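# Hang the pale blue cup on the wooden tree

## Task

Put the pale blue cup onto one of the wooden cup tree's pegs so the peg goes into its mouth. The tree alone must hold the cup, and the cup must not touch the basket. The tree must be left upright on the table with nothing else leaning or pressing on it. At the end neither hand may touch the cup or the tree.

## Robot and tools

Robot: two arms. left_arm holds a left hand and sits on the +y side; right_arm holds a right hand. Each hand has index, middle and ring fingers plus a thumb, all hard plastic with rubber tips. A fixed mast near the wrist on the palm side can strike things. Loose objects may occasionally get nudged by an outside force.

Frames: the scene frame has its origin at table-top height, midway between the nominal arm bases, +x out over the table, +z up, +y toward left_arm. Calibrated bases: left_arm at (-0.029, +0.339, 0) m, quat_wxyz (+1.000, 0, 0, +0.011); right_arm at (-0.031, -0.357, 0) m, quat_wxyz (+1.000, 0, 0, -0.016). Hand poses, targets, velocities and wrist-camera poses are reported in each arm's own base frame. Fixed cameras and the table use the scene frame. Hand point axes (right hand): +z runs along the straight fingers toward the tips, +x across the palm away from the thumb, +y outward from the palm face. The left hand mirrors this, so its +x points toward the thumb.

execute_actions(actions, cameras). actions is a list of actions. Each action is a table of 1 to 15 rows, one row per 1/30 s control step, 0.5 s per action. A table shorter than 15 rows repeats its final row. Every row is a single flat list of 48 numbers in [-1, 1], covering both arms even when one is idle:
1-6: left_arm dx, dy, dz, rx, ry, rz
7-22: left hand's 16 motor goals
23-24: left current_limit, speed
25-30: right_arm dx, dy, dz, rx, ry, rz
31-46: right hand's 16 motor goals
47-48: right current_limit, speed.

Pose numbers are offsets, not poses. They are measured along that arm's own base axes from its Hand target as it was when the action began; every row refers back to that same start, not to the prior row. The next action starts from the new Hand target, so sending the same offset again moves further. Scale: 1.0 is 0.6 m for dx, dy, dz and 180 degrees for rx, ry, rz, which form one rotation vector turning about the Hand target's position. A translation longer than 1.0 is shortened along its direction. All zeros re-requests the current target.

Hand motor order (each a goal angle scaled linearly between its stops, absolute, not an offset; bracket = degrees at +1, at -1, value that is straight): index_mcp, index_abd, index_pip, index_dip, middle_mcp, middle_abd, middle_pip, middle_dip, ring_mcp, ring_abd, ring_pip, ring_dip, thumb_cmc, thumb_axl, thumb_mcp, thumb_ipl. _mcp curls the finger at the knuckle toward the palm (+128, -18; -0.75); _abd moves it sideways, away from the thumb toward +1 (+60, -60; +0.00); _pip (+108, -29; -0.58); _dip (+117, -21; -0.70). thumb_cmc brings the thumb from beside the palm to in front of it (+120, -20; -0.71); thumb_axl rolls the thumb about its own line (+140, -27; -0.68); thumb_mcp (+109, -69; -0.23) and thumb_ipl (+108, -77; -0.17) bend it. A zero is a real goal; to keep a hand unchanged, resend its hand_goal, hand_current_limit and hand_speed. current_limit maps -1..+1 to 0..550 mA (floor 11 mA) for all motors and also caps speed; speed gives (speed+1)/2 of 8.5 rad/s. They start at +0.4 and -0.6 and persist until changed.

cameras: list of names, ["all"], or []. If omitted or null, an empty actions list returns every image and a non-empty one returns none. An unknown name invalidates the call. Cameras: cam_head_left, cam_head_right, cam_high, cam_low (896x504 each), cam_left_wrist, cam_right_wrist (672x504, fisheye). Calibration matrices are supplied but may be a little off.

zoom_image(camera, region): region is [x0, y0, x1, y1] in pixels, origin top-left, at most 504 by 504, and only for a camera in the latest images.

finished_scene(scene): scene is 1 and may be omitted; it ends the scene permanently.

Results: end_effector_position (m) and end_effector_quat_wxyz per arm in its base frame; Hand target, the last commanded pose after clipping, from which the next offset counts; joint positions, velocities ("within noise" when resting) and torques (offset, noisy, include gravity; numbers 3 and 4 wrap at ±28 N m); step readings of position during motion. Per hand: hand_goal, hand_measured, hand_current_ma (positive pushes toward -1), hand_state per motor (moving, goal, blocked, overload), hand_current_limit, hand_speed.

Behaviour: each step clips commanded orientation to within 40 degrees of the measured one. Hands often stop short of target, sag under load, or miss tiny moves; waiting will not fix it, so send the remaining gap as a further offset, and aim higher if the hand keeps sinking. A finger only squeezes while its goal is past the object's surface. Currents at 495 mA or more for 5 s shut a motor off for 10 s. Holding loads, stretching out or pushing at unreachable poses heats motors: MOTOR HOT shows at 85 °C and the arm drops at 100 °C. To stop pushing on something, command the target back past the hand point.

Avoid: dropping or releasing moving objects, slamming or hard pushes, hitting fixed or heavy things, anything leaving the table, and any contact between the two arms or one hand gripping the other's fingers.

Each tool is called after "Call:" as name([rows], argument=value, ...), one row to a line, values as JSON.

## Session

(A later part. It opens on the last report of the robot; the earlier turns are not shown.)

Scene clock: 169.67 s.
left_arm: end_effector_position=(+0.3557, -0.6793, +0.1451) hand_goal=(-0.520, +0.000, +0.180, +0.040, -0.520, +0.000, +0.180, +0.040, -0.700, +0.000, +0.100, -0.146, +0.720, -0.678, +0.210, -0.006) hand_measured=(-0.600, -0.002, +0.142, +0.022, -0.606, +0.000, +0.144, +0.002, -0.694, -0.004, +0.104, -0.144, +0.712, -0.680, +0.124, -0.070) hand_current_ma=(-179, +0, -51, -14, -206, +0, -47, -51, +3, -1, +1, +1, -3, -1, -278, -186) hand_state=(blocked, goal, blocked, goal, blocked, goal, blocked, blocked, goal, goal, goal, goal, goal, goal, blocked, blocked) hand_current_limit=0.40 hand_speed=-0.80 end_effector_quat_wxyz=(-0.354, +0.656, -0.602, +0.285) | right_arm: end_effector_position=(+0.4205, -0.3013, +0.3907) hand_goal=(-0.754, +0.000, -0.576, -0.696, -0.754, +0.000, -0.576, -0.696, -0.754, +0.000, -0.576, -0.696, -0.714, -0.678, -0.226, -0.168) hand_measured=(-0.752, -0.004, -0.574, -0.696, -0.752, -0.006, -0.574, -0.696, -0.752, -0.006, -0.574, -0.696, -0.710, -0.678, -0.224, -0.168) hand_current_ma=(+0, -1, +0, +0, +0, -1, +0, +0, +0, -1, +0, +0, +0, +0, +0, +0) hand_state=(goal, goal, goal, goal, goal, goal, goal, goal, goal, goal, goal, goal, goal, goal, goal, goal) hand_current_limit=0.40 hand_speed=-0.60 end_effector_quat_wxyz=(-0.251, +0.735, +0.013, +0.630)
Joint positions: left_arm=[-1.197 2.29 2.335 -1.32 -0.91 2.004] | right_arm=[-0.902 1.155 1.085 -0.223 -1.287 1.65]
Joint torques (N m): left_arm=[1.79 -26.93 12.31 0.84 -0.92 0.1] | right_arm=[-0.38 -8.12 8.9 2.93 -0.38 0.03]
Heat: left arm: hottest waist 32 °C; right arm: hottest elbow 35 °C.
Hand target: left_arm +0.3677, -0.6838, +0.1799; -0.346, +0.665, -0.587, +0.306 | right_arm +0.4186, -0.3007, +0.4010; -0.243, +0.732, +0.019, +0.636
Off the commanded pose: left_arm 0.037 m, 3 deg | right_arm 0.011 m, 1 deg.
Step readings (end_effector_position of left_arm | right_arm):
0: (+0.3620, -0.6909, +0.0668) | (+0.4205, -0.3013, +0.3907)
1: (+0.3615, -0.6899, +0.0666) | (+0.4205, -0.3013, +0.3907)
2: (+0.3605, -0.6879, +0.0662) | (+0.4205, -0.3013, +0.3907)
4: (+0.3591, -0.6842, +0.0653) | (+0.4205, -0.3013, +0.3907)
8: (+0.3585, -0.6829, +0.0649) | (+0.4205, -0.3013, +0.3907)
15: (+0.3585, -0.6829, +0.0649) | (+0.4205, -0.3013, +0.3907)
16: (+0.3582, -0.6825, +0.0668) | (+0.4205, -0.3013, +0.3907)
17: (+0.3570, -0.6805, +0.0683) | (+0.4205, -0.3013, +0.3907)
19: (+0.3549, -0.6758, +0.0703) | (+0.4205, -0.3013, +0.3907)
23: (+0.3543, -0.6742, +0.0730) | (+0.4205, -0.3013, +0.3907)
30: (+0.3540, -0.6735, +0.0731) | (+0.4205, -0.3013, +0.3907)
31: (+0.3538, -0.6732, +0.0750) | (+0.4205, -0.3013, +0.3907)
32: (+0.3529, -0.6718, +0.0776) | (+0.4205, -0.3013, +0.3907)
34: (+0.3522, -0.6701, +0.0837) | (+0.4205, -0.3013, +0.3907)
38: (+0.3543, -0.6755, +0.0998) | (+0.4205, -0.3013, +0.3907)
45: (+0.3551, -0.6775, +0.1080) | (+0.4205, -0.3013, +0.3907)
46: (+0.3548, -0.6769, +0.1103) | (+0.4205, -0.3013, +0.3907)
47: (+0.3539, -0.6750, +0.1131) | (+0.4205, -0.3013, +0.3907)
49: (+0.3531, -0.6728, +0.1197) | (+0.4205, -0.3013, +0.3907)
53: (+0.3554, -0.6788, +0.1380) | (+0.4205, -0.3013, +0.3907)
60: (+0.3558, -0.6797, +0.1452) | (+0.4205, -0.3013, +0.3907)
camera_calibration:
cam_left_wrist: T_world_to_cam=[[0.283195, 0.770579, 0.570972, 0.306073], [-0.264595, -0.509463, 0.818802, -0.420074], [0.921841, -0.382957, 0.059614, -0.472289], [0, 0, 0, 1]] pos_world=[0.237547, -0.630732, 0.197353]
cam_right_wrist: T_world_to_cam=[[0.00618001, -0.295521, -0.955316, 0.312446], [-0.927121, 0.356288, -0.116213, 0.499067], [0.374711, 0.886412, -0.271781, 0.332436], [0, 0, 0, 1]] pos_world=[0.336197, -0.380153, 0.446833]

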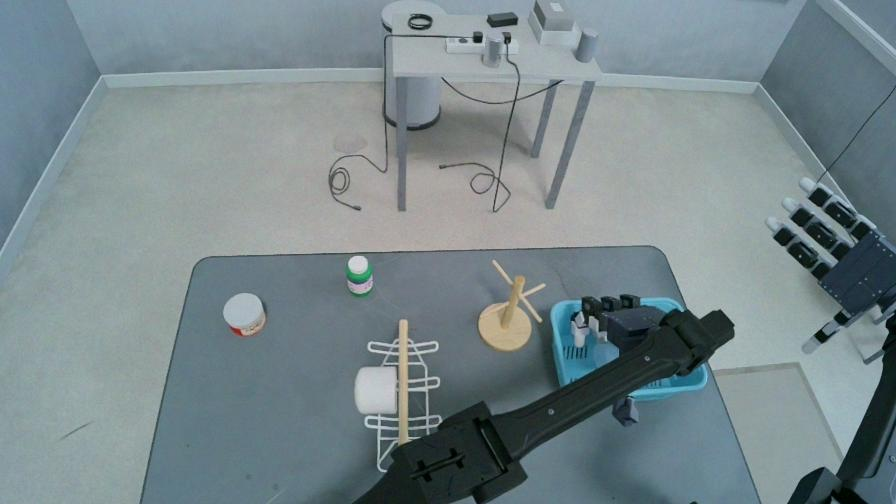

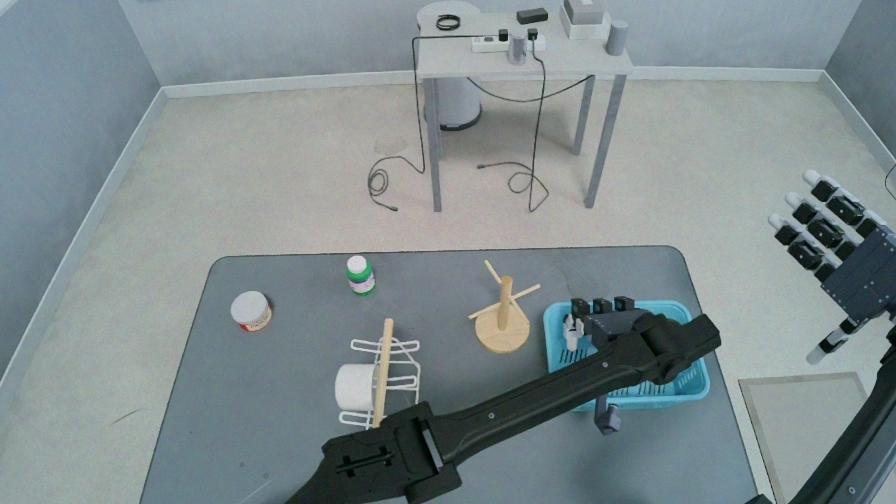

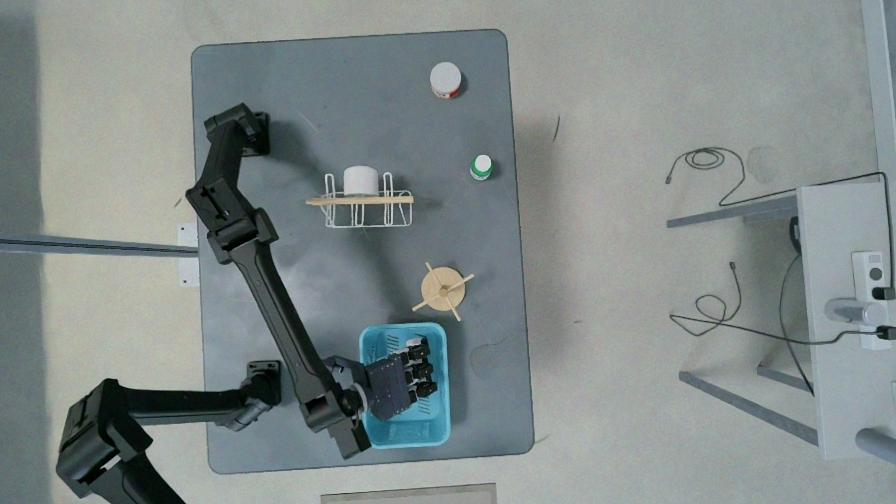

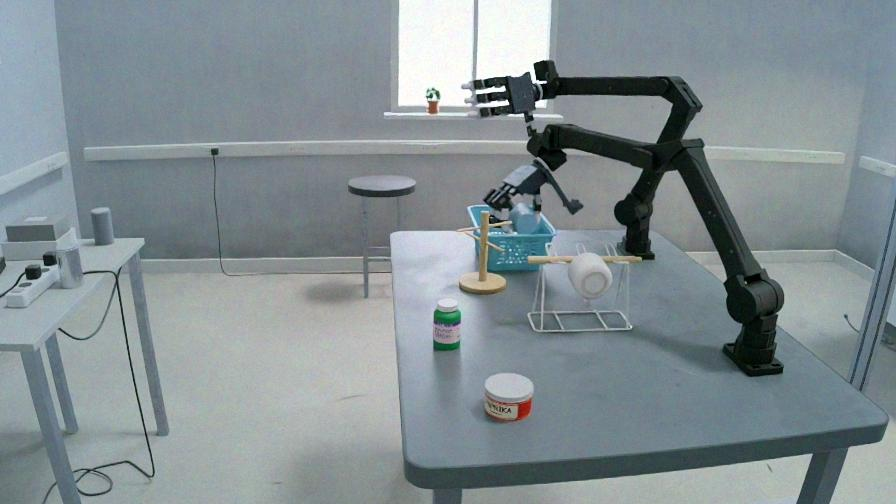

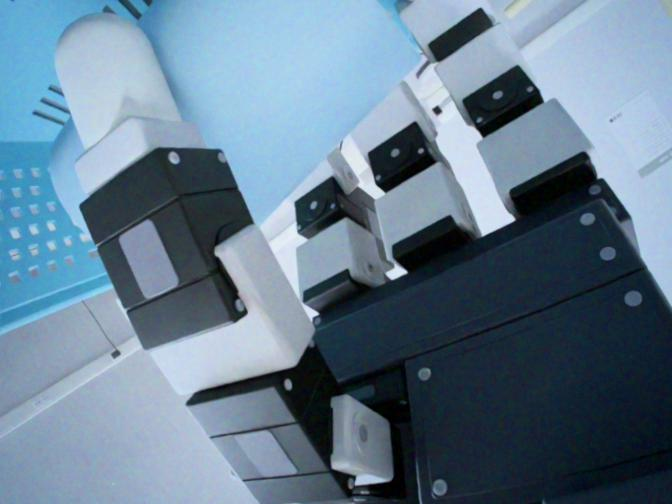

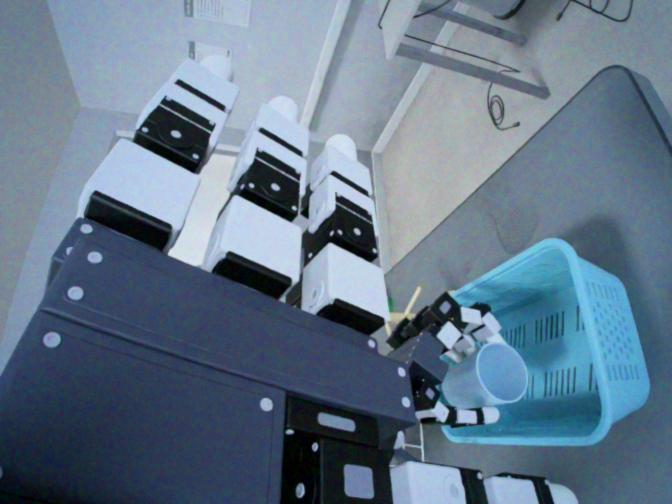

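Call:
zoom_image(camera="cam_low", region=[450, 140, 610, 300])

Call:
zoom_image(camera="cam_right_wrist", region=[380, 260, 560, 430])

Call:
zoom_image(camera="cam_high", region=[345, 300, 465, 420])

Scaled by 3.150 from the camera's 896x504 image, which has a finer 1280x720 frame.

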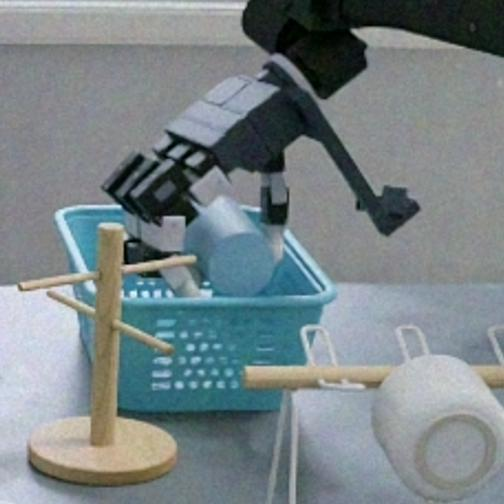

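Scaled by 2.800 from the camera's 672x504 image, which has a finer 960x720 frame.

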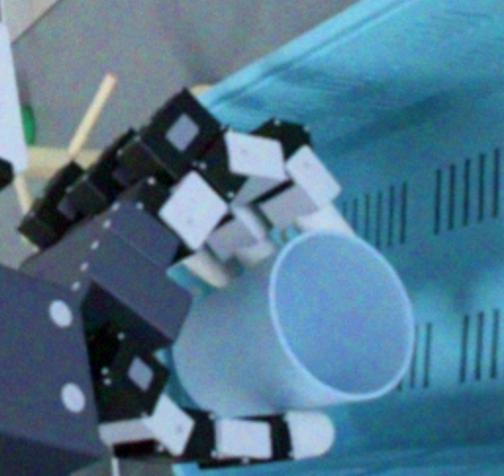

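Scaled by 4.200 from the camera's 896x504 image, which has a finer 1280x720 frame.

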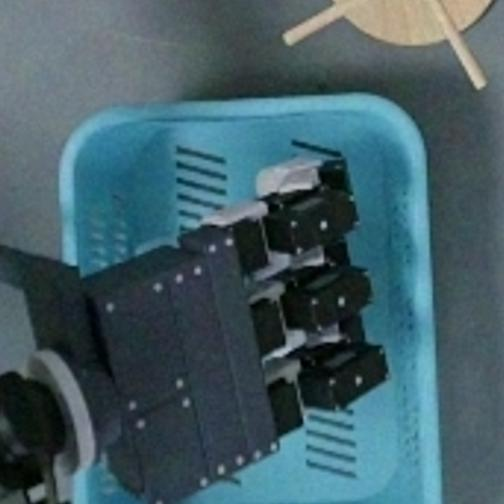

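Call:
execute_actions([
  [[0,0.01,0.05,0,0,0,-0.52,0,0.18,0.04,-0.52,0,0.18,0.04,-0.7,0,0.1,-0.145,0.72,-0.678,0.21,-0.005,0.4,-0.8,0,0,0,0,0,0,-0.754,0,-0.576,-0.696,-0.754,0,-0.576,-0.696,-0.754,0,-0.576,-0.696,-0.714,-0.678,-0.226,-0.168,0.4,-0.6]],
  [[0,0.01,0.05,0,0,0,-0.52,0,0.18,0.04,-0.52,0,0.18,0.04,-0.7,0,0.1,-0.145,0.72,-0.678,0.21,-0.005,0.4,-0.8,0,0,0,0,0,0,-0.754,0,-0.576,-0.696,-0.754,0,-0.576,-0.696,-0.754,0,-0.576,-0.696,-0.714,-0.678,-0.226,-0.168,0.4,-0.6]],
  [[0,0.01,0.05,0,0,0,-0.52,0,0.18,0.04,-0.52,0,0.18,0.04,-0.7,0,0.1,-0.145,0.72,-0.678,0.21,-0.005,0.4,-0.8,0,0,0,0,0,0,-0.754,0,-0.576,-0.696,-0.754,0,-0.576,-0.696,-0.754,0,-0.576,-0.696,-0.714,-0.678,-0.226,-0.168,0.4,-0.6]],
  [[0,0.01,0.05,0,0,0,-0.52,0,0.18,0.04,-0.52,0,0.18,0.04,-0.7,0,0.1,-0.145,0.72,-0.678,0.21,-0.005,0.4,-0.8,0,0,0,0,0,0,-0.754,0,-0.576,-0.696,-0.754,0,-0.576,-0.696,-0.754,0,-0.576,-0.696,-0.714,-0.678,-0.226,-0.168,0.4,-0.6]],
  [[0,0.01,0.03,0,0,0,-0.52,0,0.18,0.04,-0.52,0,0.18,0.04,-0.7,0,0.1,-0.145,0.72,-0.678,0.21,-0.005,0.4,-0.8,0,0,0,0,0,0,-0.754,0,-0.576,-0.696,-0.754,0,-0.576,-0.696,-0.754,0,-0.576,-0.696,-0.714,-0.678,-0.226,-0.168,0.4,-0.6]],
], cameras=["cam_high","cam_low","cam_right_wrist"])

Call:
zoom_image(camera="cam_low", region=[430, 120, 610, 300])

Call:
zoom_image(camera="cam_high", region=[345, 270, 495, 420])

Scene clock: 175.40 s.
left_arm: end_effector_position=(+0.3580, -0.6528, +0.3154) hand_goal=(-0.520, +0.000, +0.180, +0.040, -0.520, +0.000, +0.180, +0.040, -0.700, +0.000, +0.100, -0.146, +0.720, -0.678, +0.210, -0.006) hand_measured=(-0.600, -0.002, +0.140, +0.022, -0.606, +0.000, +0.144, +0.002, -0.694, -0.004, +0.104, -0.144, +0.712, -0.682, +0.124, -0.070) hand_current_ma=(-179, +0, -52, -14, -206, +0, -47, -50, +3, -1, +1, +1, -4, -1, -278, -186) hand_state=(blocked, goal, blocked, goal, blocked, goal, blocked, blocked, goal, goal, goal, goal, goal, goal, blocked, blocked) hand_current_limit=0.40 hand_speed=-0.80 end_effector_quat_wxyz=(-0.341, +0.659, -0.592, +0.315) | right_arm: end_effector_position=(+0.4205, -0.3013, +0.3907) hand_goal=(-0.754, +0.000, -0.576, -0.696, -0.754, +0.000, -0.576, -0.696, -0.754, +0.000, -0.576, -0.696, -0.714, -0.678, -0.226, -0.168) hand_measured=(-0.752, -0.004, -0.574, -0.696, -0.752, -0.006, -0.574, -0.696, -0.752, -0.006, -0.574, -0.696, -0.710, -0.678, -0.224, -0.168) hand_current_ma=(+0, -1, +0, +0, +0, -1, +0, +0, +0, -1, +0, +0, +0, +0, +0, +0) hand_state=(goal, goal, goal, goal, goal, goal, goal, goal, goal, goal, goal, goal, goal, goal, goal, goal) hand_current_limit=0.40 hand_speed=-0.60 end_effector_quat_wxyz=(-0.251, +0.735, +0.013, +0.630)
Joint positions: left_arm=[-1.181 2.323 2.849 -1.697 -0.906 2.05] | right_arm=[-0.902 1.155 1.085 -0.223 -1.287 1.65]
Joint torques (N m): left_arm=[1.2 -23.47 11.6 1.01 -0.76 0.06] | right_arm=[-0.44 -7.94 8.98 2.93 -0.39 0.03]
Heat: left arm: hottest waist 32 °C; right arm: hottest elbow 35 °C.
Hand target: left_arm +0.3675, -0.6538, +0.3178; -0.346, +0.665, -0.588, +0.306 | right_arm +0.4186, -0.3007, +0.4010; -0.243, +0.732, +0.019, +0.636
Off the commanded pose: left_arm 0.010 m, 1 deg | right_arm 0.011 m, 1 deg.
joint sent to its limit (left arm) — joint 4 (wrist pitch), lower limit. The joint targets still meet the commanded pose.
Step readings (end_effector_position of left_arm | right_arm):
0: (+0.3557, -0.6793, +0.1451) | (+0.4205, -0.3013, +0.3907)
1: (+0.3557, -0.6786, +0.1467) | (+0.4205, -0.3013, +0.3907)
2: (+0.3553, -0.6762, +0.1485) | (+0.4205, -0.3013, +0.3907)
4: (+0.3542, -0.6734, +0.1526) | (+0.4205, -0.3013, +0.3907)
8: (+0.3562, -0.6751, +0.1636) | (+0.4205, -0.3013, +0.3907)
15: (+0.3564, -0.6750, +0.1678) | (+0.4205, -0.3013, +0.3907)
16: (+0.3561, -0.6744, +0.1700) | (+0.4205, -0.3013, +0.3907)
17: (+0.3560, -0.6719, +0.1724) | (+0.4205, -0.3013, +0.3907)
19: (+0.3556, -0.6686, +0.1782) | (+0.4205, -0.3013, +0.3907)
23: (+0.3570, -0.6714, +0.1949) | (+0.4205, -0.3013, +0.3907)
30: (+0.3574, -0.6715, +0.2036) | (+0.4205, -0.3013, +0.3907)
31: (+0.3572, -0.6706, +0.2065) | (+0.4205, -0.3013, +0.3907)
32: (+0.3567, -0.6682, +0.2089) | (+0.4205, -0.3013, +0.3907)
34: (+0.3557, -0.6651, +0.2169) | (+0.4205, -0.3013, +0.3907)
38: (+0.3575, -0.6665, +0.2397) | (+0.4205, -0.3013, +0.3907)
45: (+0.3576, -0.6660, +0.2571) | (+0.4205, -0.3013, +0.3907)
46: (+0.3571, -0.6649, +0.2607) | (+0.4205, -0.3013, +0.3907)
47: (+0.3572, -0.6631, +0.2622) | (+0.4205, -0.3013, +0.3907)
49: (+0.3573, -0.6608, +0.2712) | (+0.4205, -0.3013, +0.3907)
53: (+0.3571, -0.6588, +0.2947) | (+0.4205, -0.3013, +0.3907)
60: (+0.3563, -0.6561, +0.3180) | (+0.4205, -0.3013, +0.3907)
61: (+0.3562, -0.6556, +0.3188) | (+0.4205, -0.3013, +0.3907)
62: (+0.3566, -0.6550, +0.3183) | (+0.4205, -0.3013, +0.3907)
64: (+0.3566, -0.6543, +0.3172) | (+0.4205, -0.3013, +0.3907)
68: (+0.3575, -0.6533, +0.3158) | (+0.4205, -0.3013, +0.3907)
75: (+0.3577, -0.6530, +0.3155) | (+0.4205, -0.3013, +0.3907)
camera_calibration:
cam_right_wrist: T_world_to_cam=[[0.00618001, -0.295521, -0.955316, 0.312446], [-0.927121, 0.356288, -0.116213, 0.499067], [0.374711, 0.886412, -0.271781, 0.332436], [0, 0, 0, 1]] pos_world=[0.336197, -0.380153, 0.446833]
Images, in order (width x height): cam_high 896x504, cam_low 896x504, cam_right_wrist 672x504.

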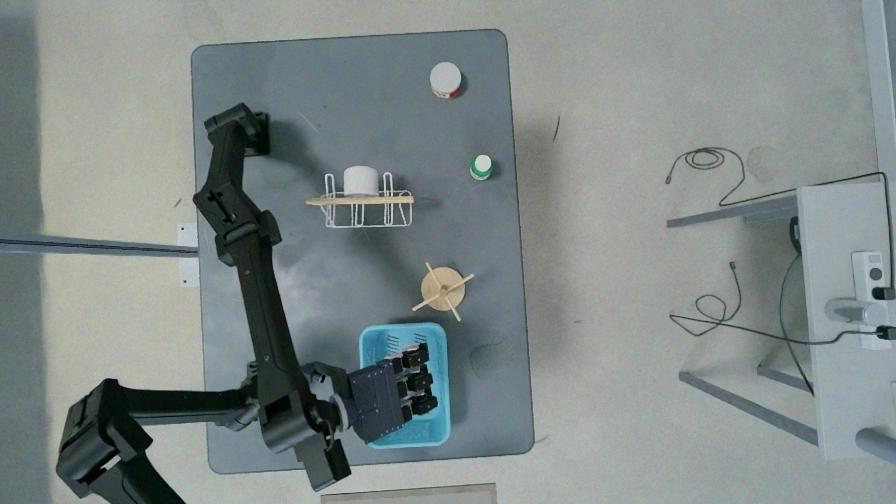

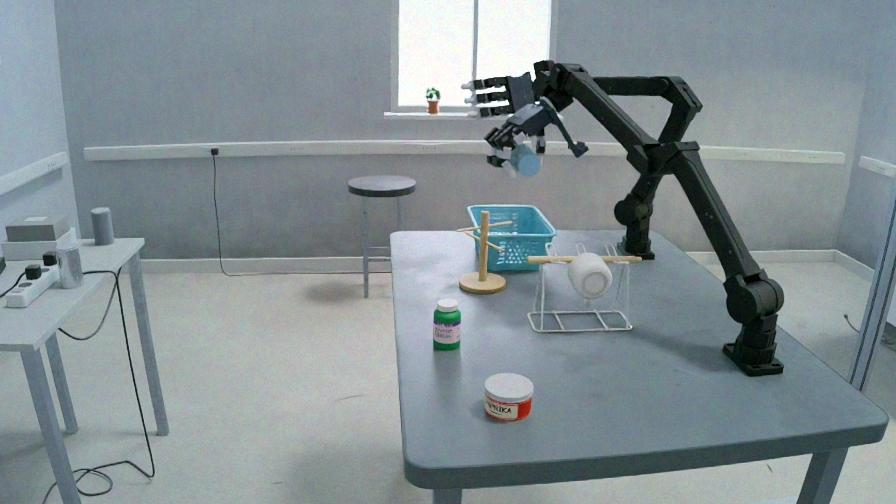

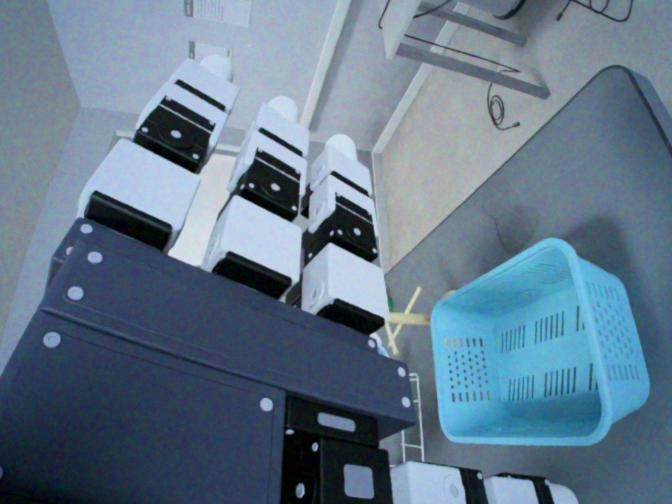

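Scaled by 2.800 from the camera's 896x504 image, which has a finer 1280x720 frame.

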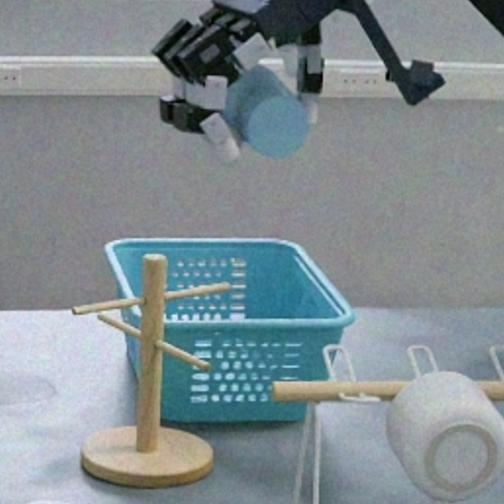

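Scaled by 3.360 from the camera's 896x504 image, which has a finer 1280x720 frame.

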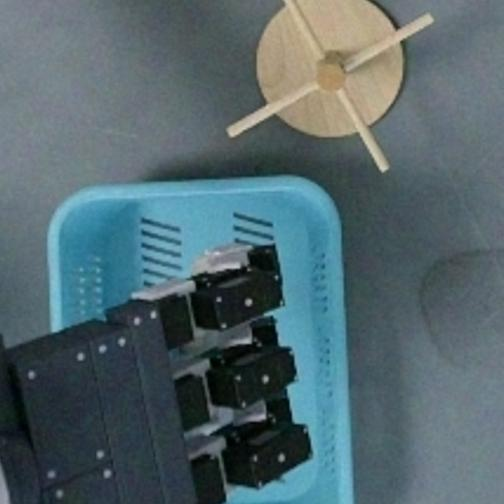

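Call:
execute_actions([
  [[0.0,0.1,0.0,0,0,0.0,-0.52,0,0.18,0.04,-0.52,0,0.18,0.04,-0.7,0,0.1,-0.145,0.72,-0.678,0.21,-0.005,0.4,-0.8,0,0,0,0,0,0,-0.754,0,-0.576,-0.696,-0.754,0,-0.576,-0.696,-0.754,0,-0.576,-0.696,-0.714,-0.678,-0.226,-0.168,0.4,-0.6]],
  [[0.01,0.1,0.0,0,0,0.02,-0.52,0,0.18,0.04,-0.52,0,0.18,0.04,-0.7,0,0.1,-0.145,0.72,-0.678,0.21,-0.005,0.4,-0.8,0,0,0,0,0,0,-0.754,0,-0.576,-0.696,-0.754,0,-0.576,-0.696,-0.754,0,-0.576,-0.696,-0.714,-0.678,-0.226,-0.168,0.4,-0.6]],
  [[0.02,0.1,0.0,0,0,0.03,-0.52,0,0.18,0.04,-0.52,0,0.18,0.04,-0.7,0,0.1,-0.145,0.72,-0.678,0.21,-0.005,0.4,-0.8,0,0,0,0,0,0,-0.754,0,-0.576,-0.696,-0.754,0,-0.576,-0.696,-0.754,0,-0.576,-0.696,-0.714,-0.678,-0.226,-0.168,0.4,-0.6]],
  [[0.03,0.1,0.0,0,0,0.03,-0.52,0,0.18,0.04,-0.52,0,0.18,0.04,-0.7,0,0.1,-0.145,0.72,-0.678,0.21,-0.005,0.4,-0.8,0,0,0,0,0,0,-0.754,0,-0.576,-0.696,-0.754,0,-0.576,-0.696,-0.754,0,-0.576,-0.696,-0.714,-0.678,-0.226,-0.168,0.4,-0.6]],
  [[0.03,0.1,0.0,0,0,0.02,-0.52,0,0.18,0.04,-0.52,0,0.18,0.04,-0.7,0,0.1,-0.145,0.72,-0.678,0.21,-0.005,0.4,-0.8,0,0,0,0,0,0,-0.754,0,-0.576,-0.696,-0.754,0,-0.576,-0.696,-0.754,0,-0.576,-0.696,-0.714,-0.678,-0.226,-0.168,0.4,-0.6]],
], cameras=["cam_high","cam_low","cam_head_left","cam_head_right","cam_left_wrist"])

Call:
zoom_image(camera="cam_low", region=[430, 80, 650, 300])

Call:
zoom_image(camera="cam_high", region=[345, 180, 495, 330])

Scene clock: 181.23 s.
left_arm: end_effector_position=(+0.4249, -0.3497, +0.3034) hand_goal=(-0.520, +0.000, +0.180, +0.040, -0.520, +0.000, +0.180, +0.040, -0.700, +0.000, +0.100, -0.146, +0.720, -0.678, +0.210, -0.006) hand_measured=(-0.598, -0.004, +0.138, +0.022, -0.604, -0.002, +0.144, +0.004, -0.694, -0.002, +0.102, -0.144, +0.708, -0.684, +0.124, -0.070) hand_current_ma=(-175, -1, -60, -14, -196, -1, -47, -45, +4, -1, +0, +1, -8, -3, -278, -186) hand_state=(blocked, goal, blocked, goal, blocked, goal, blocked, blocked, goal, goal, goal, goal, goal, goal, blocked, blocked) hand_current_limit=0.40 hand_speed=-0.80 end_effector_quat_wxyz=(-0.394, +0.751, -0.477, +0.231) | right_arm: end_effector_position=(+0.4205, -0.3013, +0.3907) hand_goal=(-0.754, +0.000, -0.576, -0.696, -0.754, +0.000, -0.576, -0.696, -0.754, +0.000, -0.576, -0.696, -0.714, -0.678, -0.226, -0.168) hand_measured=(-0.752, -0.004, -0.574, -0.696, -0.752, -0.006, -0.574, -0.696, -0.752, -0.006, -0.574, -0.696, -0.710, -0.678, -0.224, -0.168) hand_current_ma=(+0, -1, +0, +0, +0, -1, +0, +0, +0, -1, +0, +0, +0, +0, +0, +0) hand_state=(goal, goal, goal, goal, goal, goal, goal, goal, goal, goal, goal, goal, goal, goal, goal, goal) hand_current_limit=0.40 hand_speed=-0.60 end_effector_quat_wxyz=(-0.251, +0.735, +0.013, +0.630)
Joint positions: left_arm=[-0.84 1.589 1.684 -1.323 -0.905 2.031] | right_arm=[-0.902 1.155 1.085 -0.223 -1.287 1.65]
Joint torques (N m): left_arm=[-0.26 -17.67 8.76 1.55 -0.7 0.13] | right_arm=[-0.62 -8.18 8.99 2.97 -0.38 0.03]
Heat: left arm: hottest waist 32 °C; right arm: hottest elbow 35 °C.
Hand target: left_arm +0.4216, -0.3537, +0.3180; -0.389, +0.748, -0.476, +0.248 | right_arm +0.4186, -0.3007, +0.4010; -0.243, +0.732, +0.019, +0.636
Off the commanded pose: left_arm 0.015 m, 2 deg | right_arm 0.011 m, 1 deg.
Step readings (end_effector_position of left_arm | right_arm):
0: (+0.3580, -0.6528, +0.3154) | (+0.4205, -0.3013, +0.3907)
1: (+0.3593, -0.6496, +0.3095) | (+0.4205, -0.3013, +0.3907)
2: (+0.3574, -0.6432, +0.3073) | (+0.4205, -0.3013, +0.3907)
4: (+0.3539, -0.6250, +0.2924) | (+0.4205, -0.3013, +0.3907)
8: (+0.3591, -0.6021, +0.2747) | (+0.4205, -0.3013, +0.3907)
15: (+0.3703, -0.5961, +0.2897) | (+0.4205, -0.3013, +0.3907)
16: (+0.3708, -0.5914, +0.2888) | (+0.4205, -0.3013, +0.3907)
17: (+0.3678, -0.5829, +0.2888) | (+0.4205, -0.3013, +0.3907)
19: (+0.3600, -0.5581, +0.2834) | (+0.4205, -0.3013, +0.3907)
23: (+0.3650, -0.5387, +0.2931) | (+0.4205, -0.3013, +0.3907)
30: (+0.3743, -0.5339, +0.3083) | (+0.4205, -0.3013, +0.3907)
31: (+0.3754, -0.5294, +0.3041) | (+0.4205, -0.3013, +0.3907)
32: (+0.3733, -0.5232, +0.3005) | (+0.4205, -0.3013, +0.3907)
34: (+0.3695, -0.5016, +0.2892) | (+0.4205, -0.3013, +0.3907)
38: (+0.3799, -0.4799, +0.2877) | (+0.4205, -0.3013, +0.3907)
45: (+0.3879, -0.4712, +0.2985) | (+0.4205, -0.3013, +0.3907)
46: (+0.3885, -0.4673, +0.2965) | (+0.4205, -0.3013, +0.3907)
47: (+0.3869, -0.4629, +0.2946) | (+0.4205, -0.3013, +0.3907)
49: (+0.3858, -0.4433, +0.2887) | (+0.4205, -0.3013, +0.3907)
53: (+0.4002, -0.4181, +0.2938) | (+0.4205, -0.3013, +0.3907)
60: (+0.4066, -0.4085, +0.3025) | (+0.4205, -0.3013, +0.3907)
61: (+0.4069, -0.4059, +0.2997) | (+0.4205, -0.3013, +0.3907)
62: (+0.4063, -0.4034, +0.2973) | (+0.4205, -0.3013, +0.3907)
64: (+0.4061, -0.3844, +0.2901) | (+0.4205, -0.3013, +0.3907)
68: (+0.4202, -0.3565, +0.2941) | (+0.4205, -0.3013, +0.3907)
75: (+0.4251, -0.3494, +0.3035) | (+0.4205, -0.3013, +0.3907)
camera_calibration:
cam_left_wrist: T_world_to_cam=[[0.000354285, 0.83109, 0.556137, 0.0878768], [-0.0928759, -0.553706, 0.827516, -0.454455], [0.995678, -0.0519449, 0.0769921, -0.340195], [0, 0, 0, 1]] pos_world=[0.296486, -0.34234, 0.35339]
Images, in order (width x height): cam_head_left 896x504, cam_head_right 896x504, cam_high 896x504, cam_low 896x504, cam_left_wrist 672x504.

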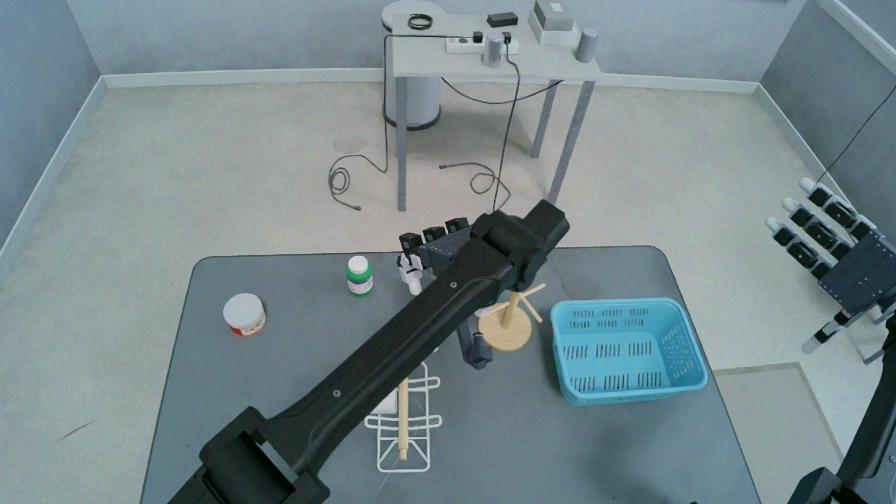

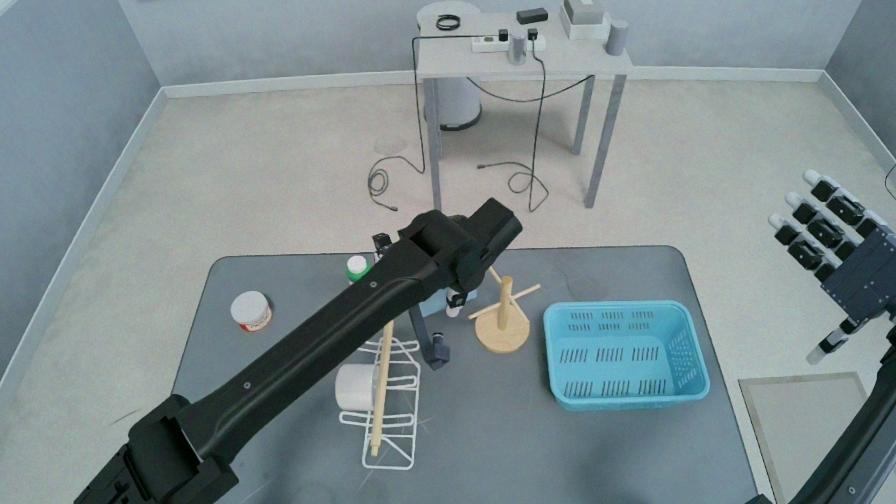

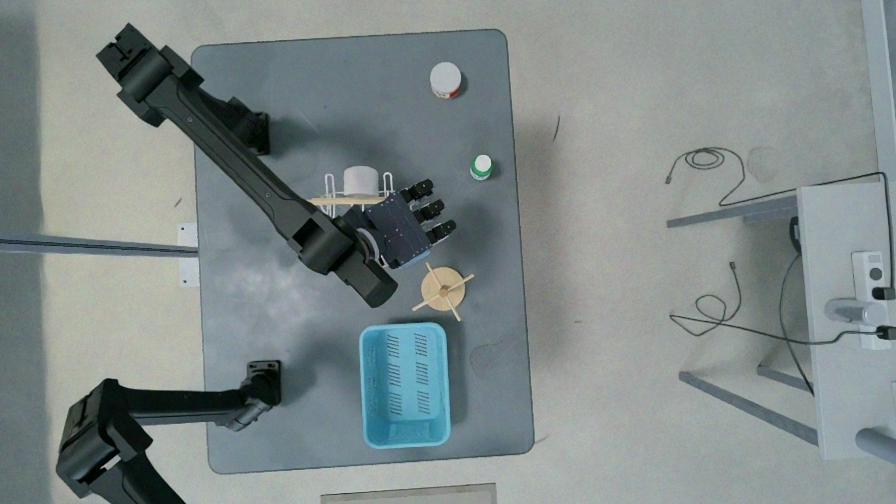

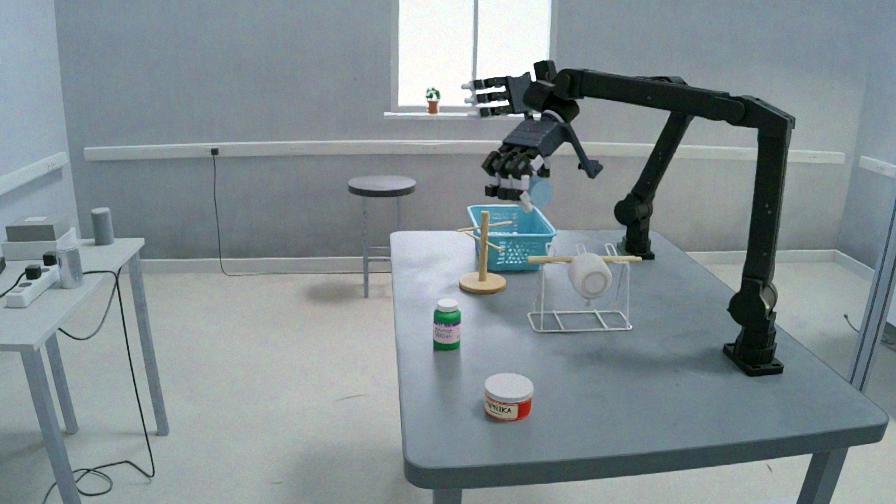

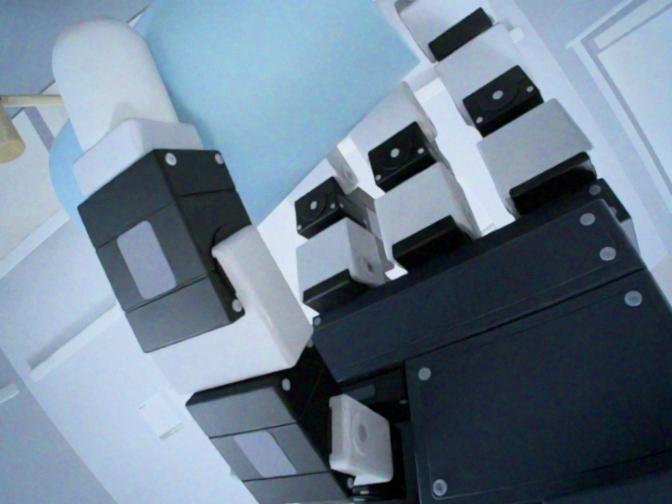

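Scaled by 2.291 from the camera's 896x504 image, which has a finer 1280x720 frame.

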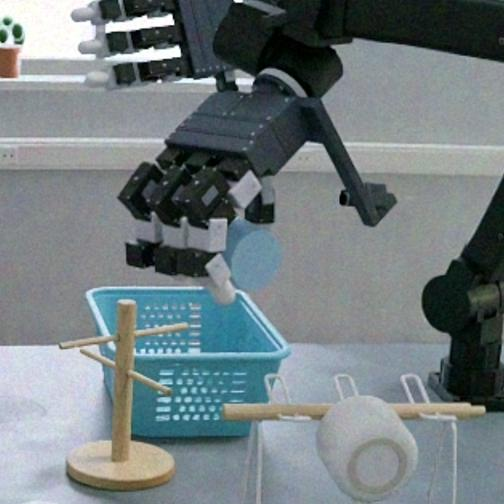

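Scaled by 3.360 from the camera's 896x504 image, which has a finer 1280x720 frame.

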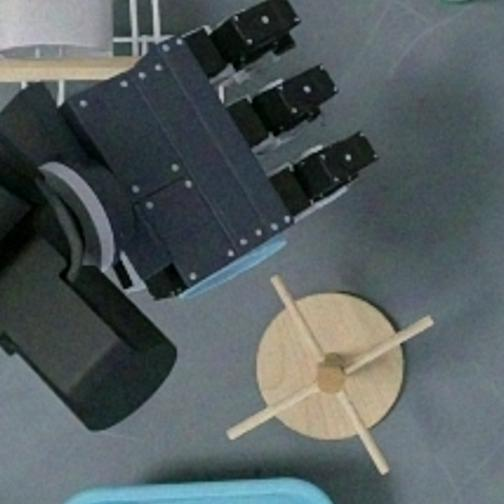

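Call:
zoom_image(camera="cam_head_right", region=[380, 210, 560, 370])

Call:
zoom_image(camera="cam_low", region=[470, 120, 610, 230])

Call:
zoom_image(camera="cam_left_wrist", region=[0, 0, 450, 260])

Scaled by 2.800 from the camera's 896x504 image, which has a finer 1280x720 frame.

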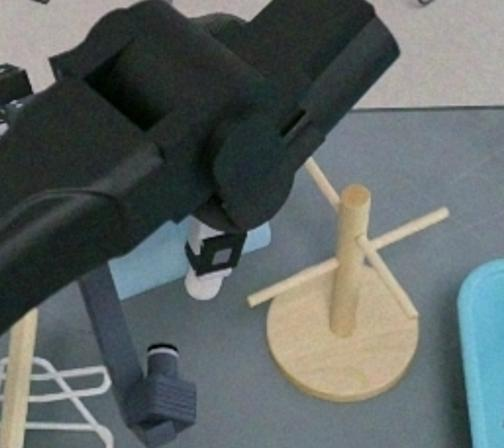

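Scaled by 3.600 from the camera's 896x504 image, which has a finer 1280x720 frame.

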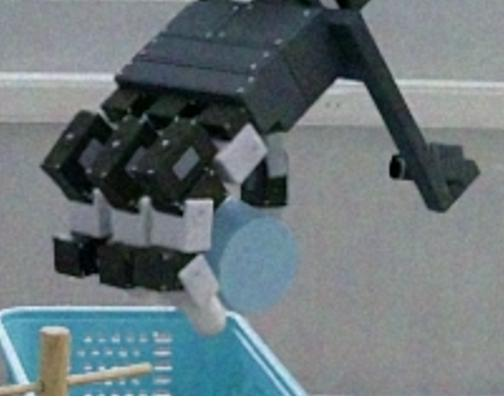

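Scaled by 1.120 from the camera's 672x504 image, which has a finer 960x720 frame.

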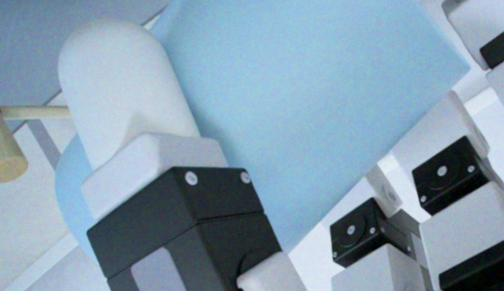

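Call:
execute_actions([
  [[0.01,0.005,-0.06,0,0,0,-0.52,0,0.18,0.04,-0.52,0,0.18,0.04,-0.7,0,0.1,-0.145,0.72,-0.678,0.21,-0.005,0.4,-0.8,0,0,0,0,0,0,-0.754,0,-0.576,-0.696,-0.754,0,-0.576,-0.696,-0.754,0,-0.576,-0.696,-0.714,-0.678,-0.226,-0.168,0.4,-0.6]],
  [[0.01,0.005,-0.06,0,0,0,-0.52,0,0.18,0.04,-0.52,0,0.18,0.04,-0.7,0,0.1,-0.145,0.72,-0.678,0.21,-0.005,0.4,-0.8,0,0,0,0,0,0,-0.754,0,-0.576,-0.696,-0.754,0,-0.576,-0.696,-0.754,0,-0.576,-0.696,-0.714,-0.678,-0.226,-0.168,0.4,-0.6]],
  [[0,0,-0.05,0,0,0,-0.52,0,0.18,0.04,-0.52,0,0.18,0.04,-0.7,0,0.1,-0.145,0.72,-0.678,0.21,-0.005,0.4,-0.8,0,0,0,0,0,0,-0.754,0,-0.576,-0.696,-0.754,0,-0.576,-0.696,-0.754,0,-0.576,-0.696,-0.714,-0.678,-0.226,-0.168,0.4,-0.6]],
], cameras=["cam_high","cam_low","cam_head_left","cam_head_right","cam_left_wrist"])

Call:
zoom_image(camera="cam_low", region=[440, 140, 600, 300])

Call:
zoom_image(camera="cam_high", region=[370, 210, 490, 330])

Call:
zoom_image(camera="cam_head_right", region=[400, 220, 560, 370])

Scene clock: 187.47 s.
left_arm: end_effector_position=(+0.4262, -0.3490, +0.2160) hand_goal=(-0.520, +0.000, +0.180, +0.040, -0.520, +0.000, +0.180, +0.040, -0.700, +0.000, +0.100, -0.146, +0.720, -0.678, +0.210, -0.006) hand_measured=(-0.598, -0.002, +0.138, +0.022, -0.604, -0.002, +0.144, +0.004, -0.694, -0.002, +0.102, -0.144, +0.710, -0.684, +0.124, -0.070) hand_current_ma=(-174, +0, -60, -14, -196, +0, -47, -45, +3, +0, +0, +1, -6, -3, -278, -186) hand_state=(blocked, goal, blocked, goal, blocked, goal, blocked, blocked, goal, goal, goal, goal, goal, goal, blocked, blocked) hand_current_limit=0.40 hand_speed=-0.80 end_effector_quat_wxyz=(-0.388, +0.747, -0.479, +0.247) | right_arm: end_effector_position=(+0.4205, -0.3013, +0.3907) hand_goal=(-0.754, +0.000, -0.576, -0.696, -0.754, +0.000, -0.576, -0.696, -0.754, +0.000, -0.576, -0.696, -0.714, -0.678, -0.226, -0.168) hand_measured=(-0.752, -0.004, -0.574, -0.696, -0.752, -0.006, -0.574, -0.696, -0.752, -0.006, -0.574, -0.696, -0.710, -0.678, -0.224, -0.168) hand_current_ma=(+0, -1, +0, +0, +0, -1, +0, +0, +0, -1, +0, +0, +0, +0, +0, +0) hand_state=(goal, goal, goal, goal, goal, goal, goal, goal, goal, goal, goal, goal, goal, goal, goal, goal) hand_current_limit=0.40 hand_speed=-0.60 end_effector_quat_wxyz=(-0.251, +0.735, +0.013, +0.630)
Joint positions: left_arm=[-0.834 1.569 1.423 -1.025 -0.894 2.071] | right_arm=[-0.902 1.155 1.085 -0.223 -1.287 1.65]
Joint torques (N m): left_arm=[1.38 -15.44 8.79 1.7 -0.79 0.11] | right_arm=[-0.5 -8.06 8.95 2.93 -0.36 0.04]
Heat: left arm: hottest waist 32 °C; right arm: hottest elbow 35 °C.
Hand target: left_arm +0.4336, -0.3478, +0.2159; -0.389, +0.748, -0.476, +0.248 | right_arm +0.4186, -0.3007, +0.4010; -0.243, +0.732, +0.019, +0.636
Off the commanded pose: left_arm 0.007 m, 0 deg | right_arm 0.011 m, 1 deg.
Step readings (end_effector_position of left_arm | right_arm):
0: (+0.4249, -0.3496, +0.3034) | (+0.4205, -0.3013, +0.3907)
1: (+0.4255, -0.3502, +0.2995) | (+0.4205, -0.3013, +0.3907)
2: (+0.4271, -0.3520, +0.2975) | (+0.4205, -0.3013, +0.3907)
4: (+0.4262, -0.3515, +0.2852) | (+0.4205, -0.3013, +0.3907)
8: (+0.4232, -0.3494, +0.2716) | (+0.4205, -0.3013, +0.3907)
15: (+0.4243, -0.3506, +0.2721) | (+0.4205, -0.3013, +0.3907)
16: (+0.4251, -0.3507, +0.2685) | (+0.4205, -0.3013, +0.3907)
17: (+0.4273, -0.3528, +0.2670) | (+0.4205, -0.3013, +0.3907)
19: (+0.4277, -0.3527, +0.2556) | (+0.4205, -0.3013, +0.3907)
23: (+0.4251, -0.3486, +0.2406) | (+0.4205, -0.3013, +0.3907)
30: (+0.4264, -0.3494, +0.2410) | (+0.4205, -0.3013, +0.3907)
31: (+0.4268, -0.3495, +0.2384) | (+0.4205, -0.3013, +0.3907)
32: (+0.4286, -0.3511, +0.2366) | (+0.4205, -0.3013, +0.3907)
34: (+0.4285, -0.3511, +0.2280) | (+0.4205, -0.3013, +0.3907)
38: (+0.4251, -0.3478, +0.2154) | (+0.4205, -0.3013, +0.3907)
45: (+0.4262, -0.3490, +0.2160) | (+0.4205, -0.3013, +0.3907)
camera_calibration:
cam_left_wrist: T_world_to_cam=[[0.00946951, 0.842256, 0.538995, 0.139661], [-0.118902, -0.534247, 0.836924, -0.365797], [0.992861, -0.0720127, 0.0950865, -0.34447], [0, 0, 0, 1]] pos_world=[0.297194, -0.337862, 0.263622]
Images, in order (width x height): cam_head_left 896x504, cam_head_right 896x504, cam_high 896x504, cam_low 896x504, cam_left_wrist 672x504.

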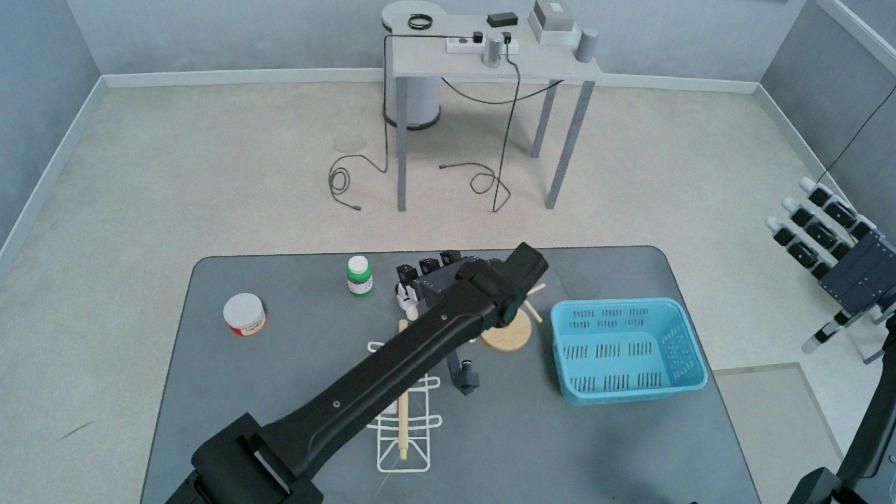

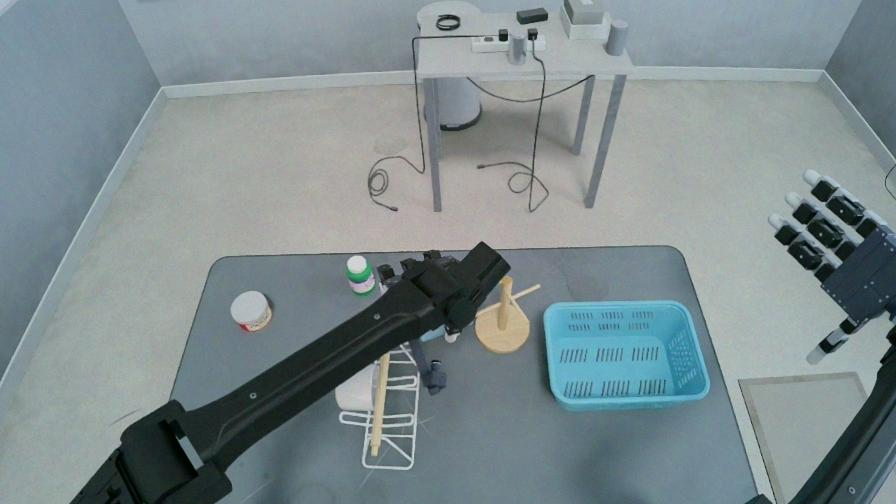

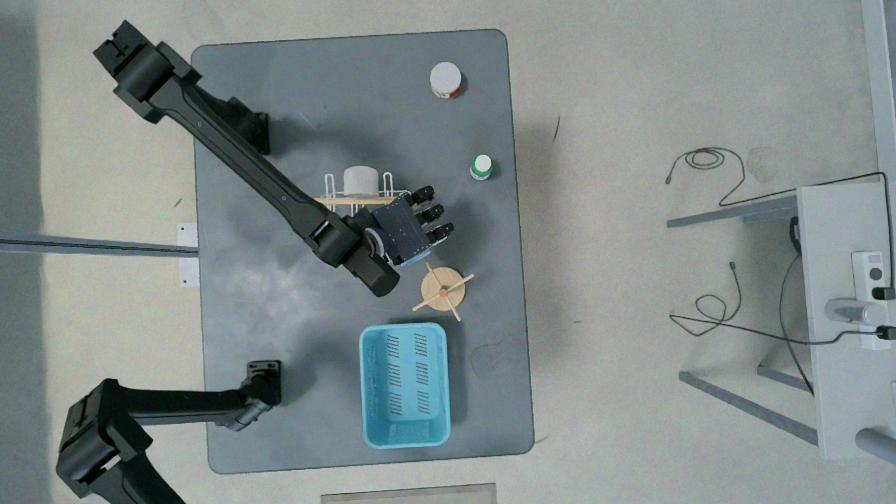

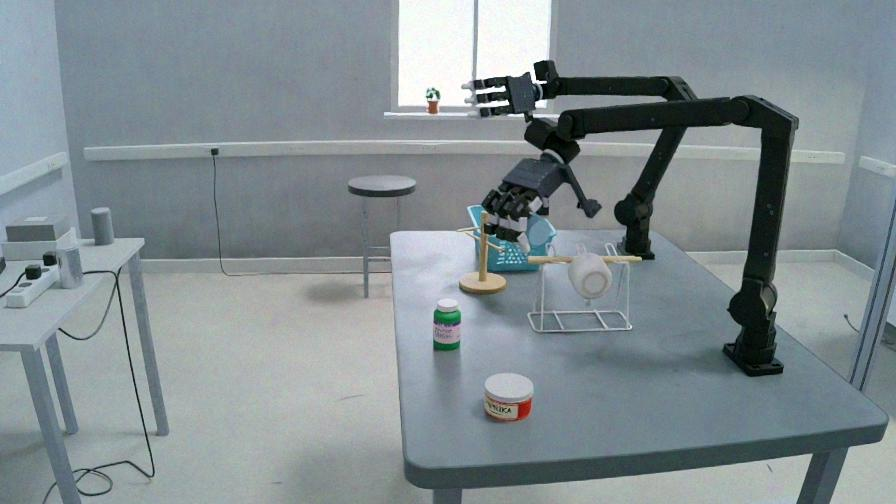

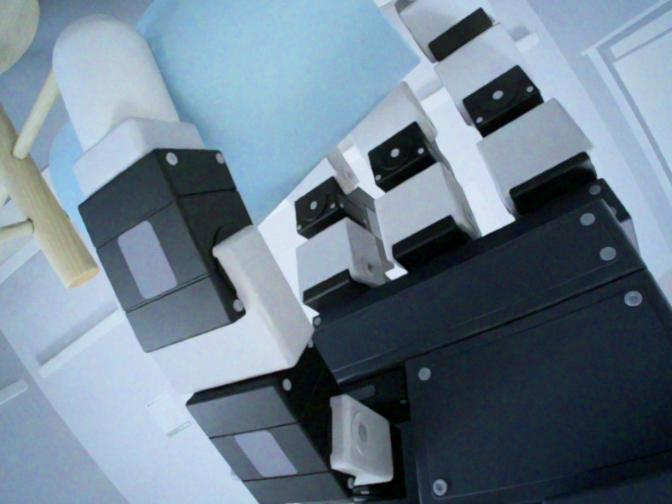

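Scaled by 3.150 from the camera's 896x504 image, which has a finer 1280x720 frame.

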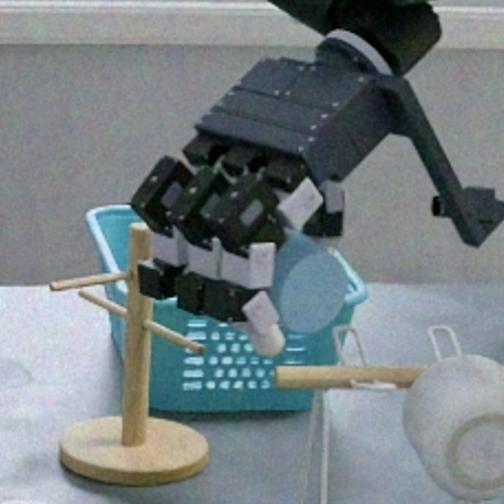

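Scaled by 4.200 from the camera's 896x504 image, which has a finer 1280x720 frame.

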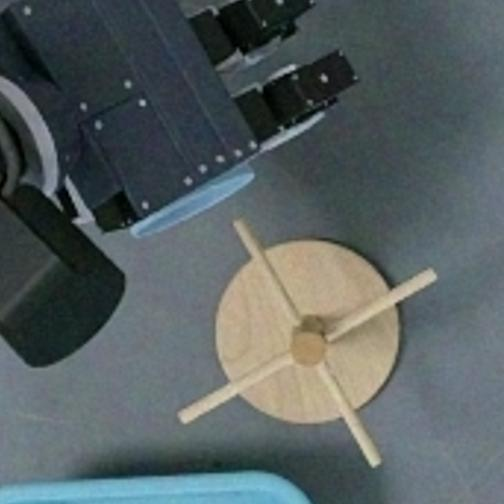

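Scaled by 3.150 from the camera's 896x504 image, which has a finer 1280x720 frame.

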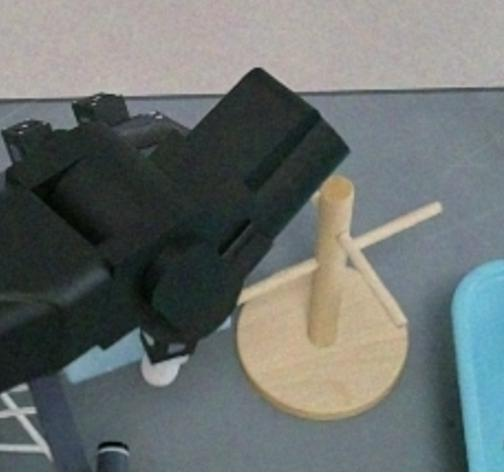

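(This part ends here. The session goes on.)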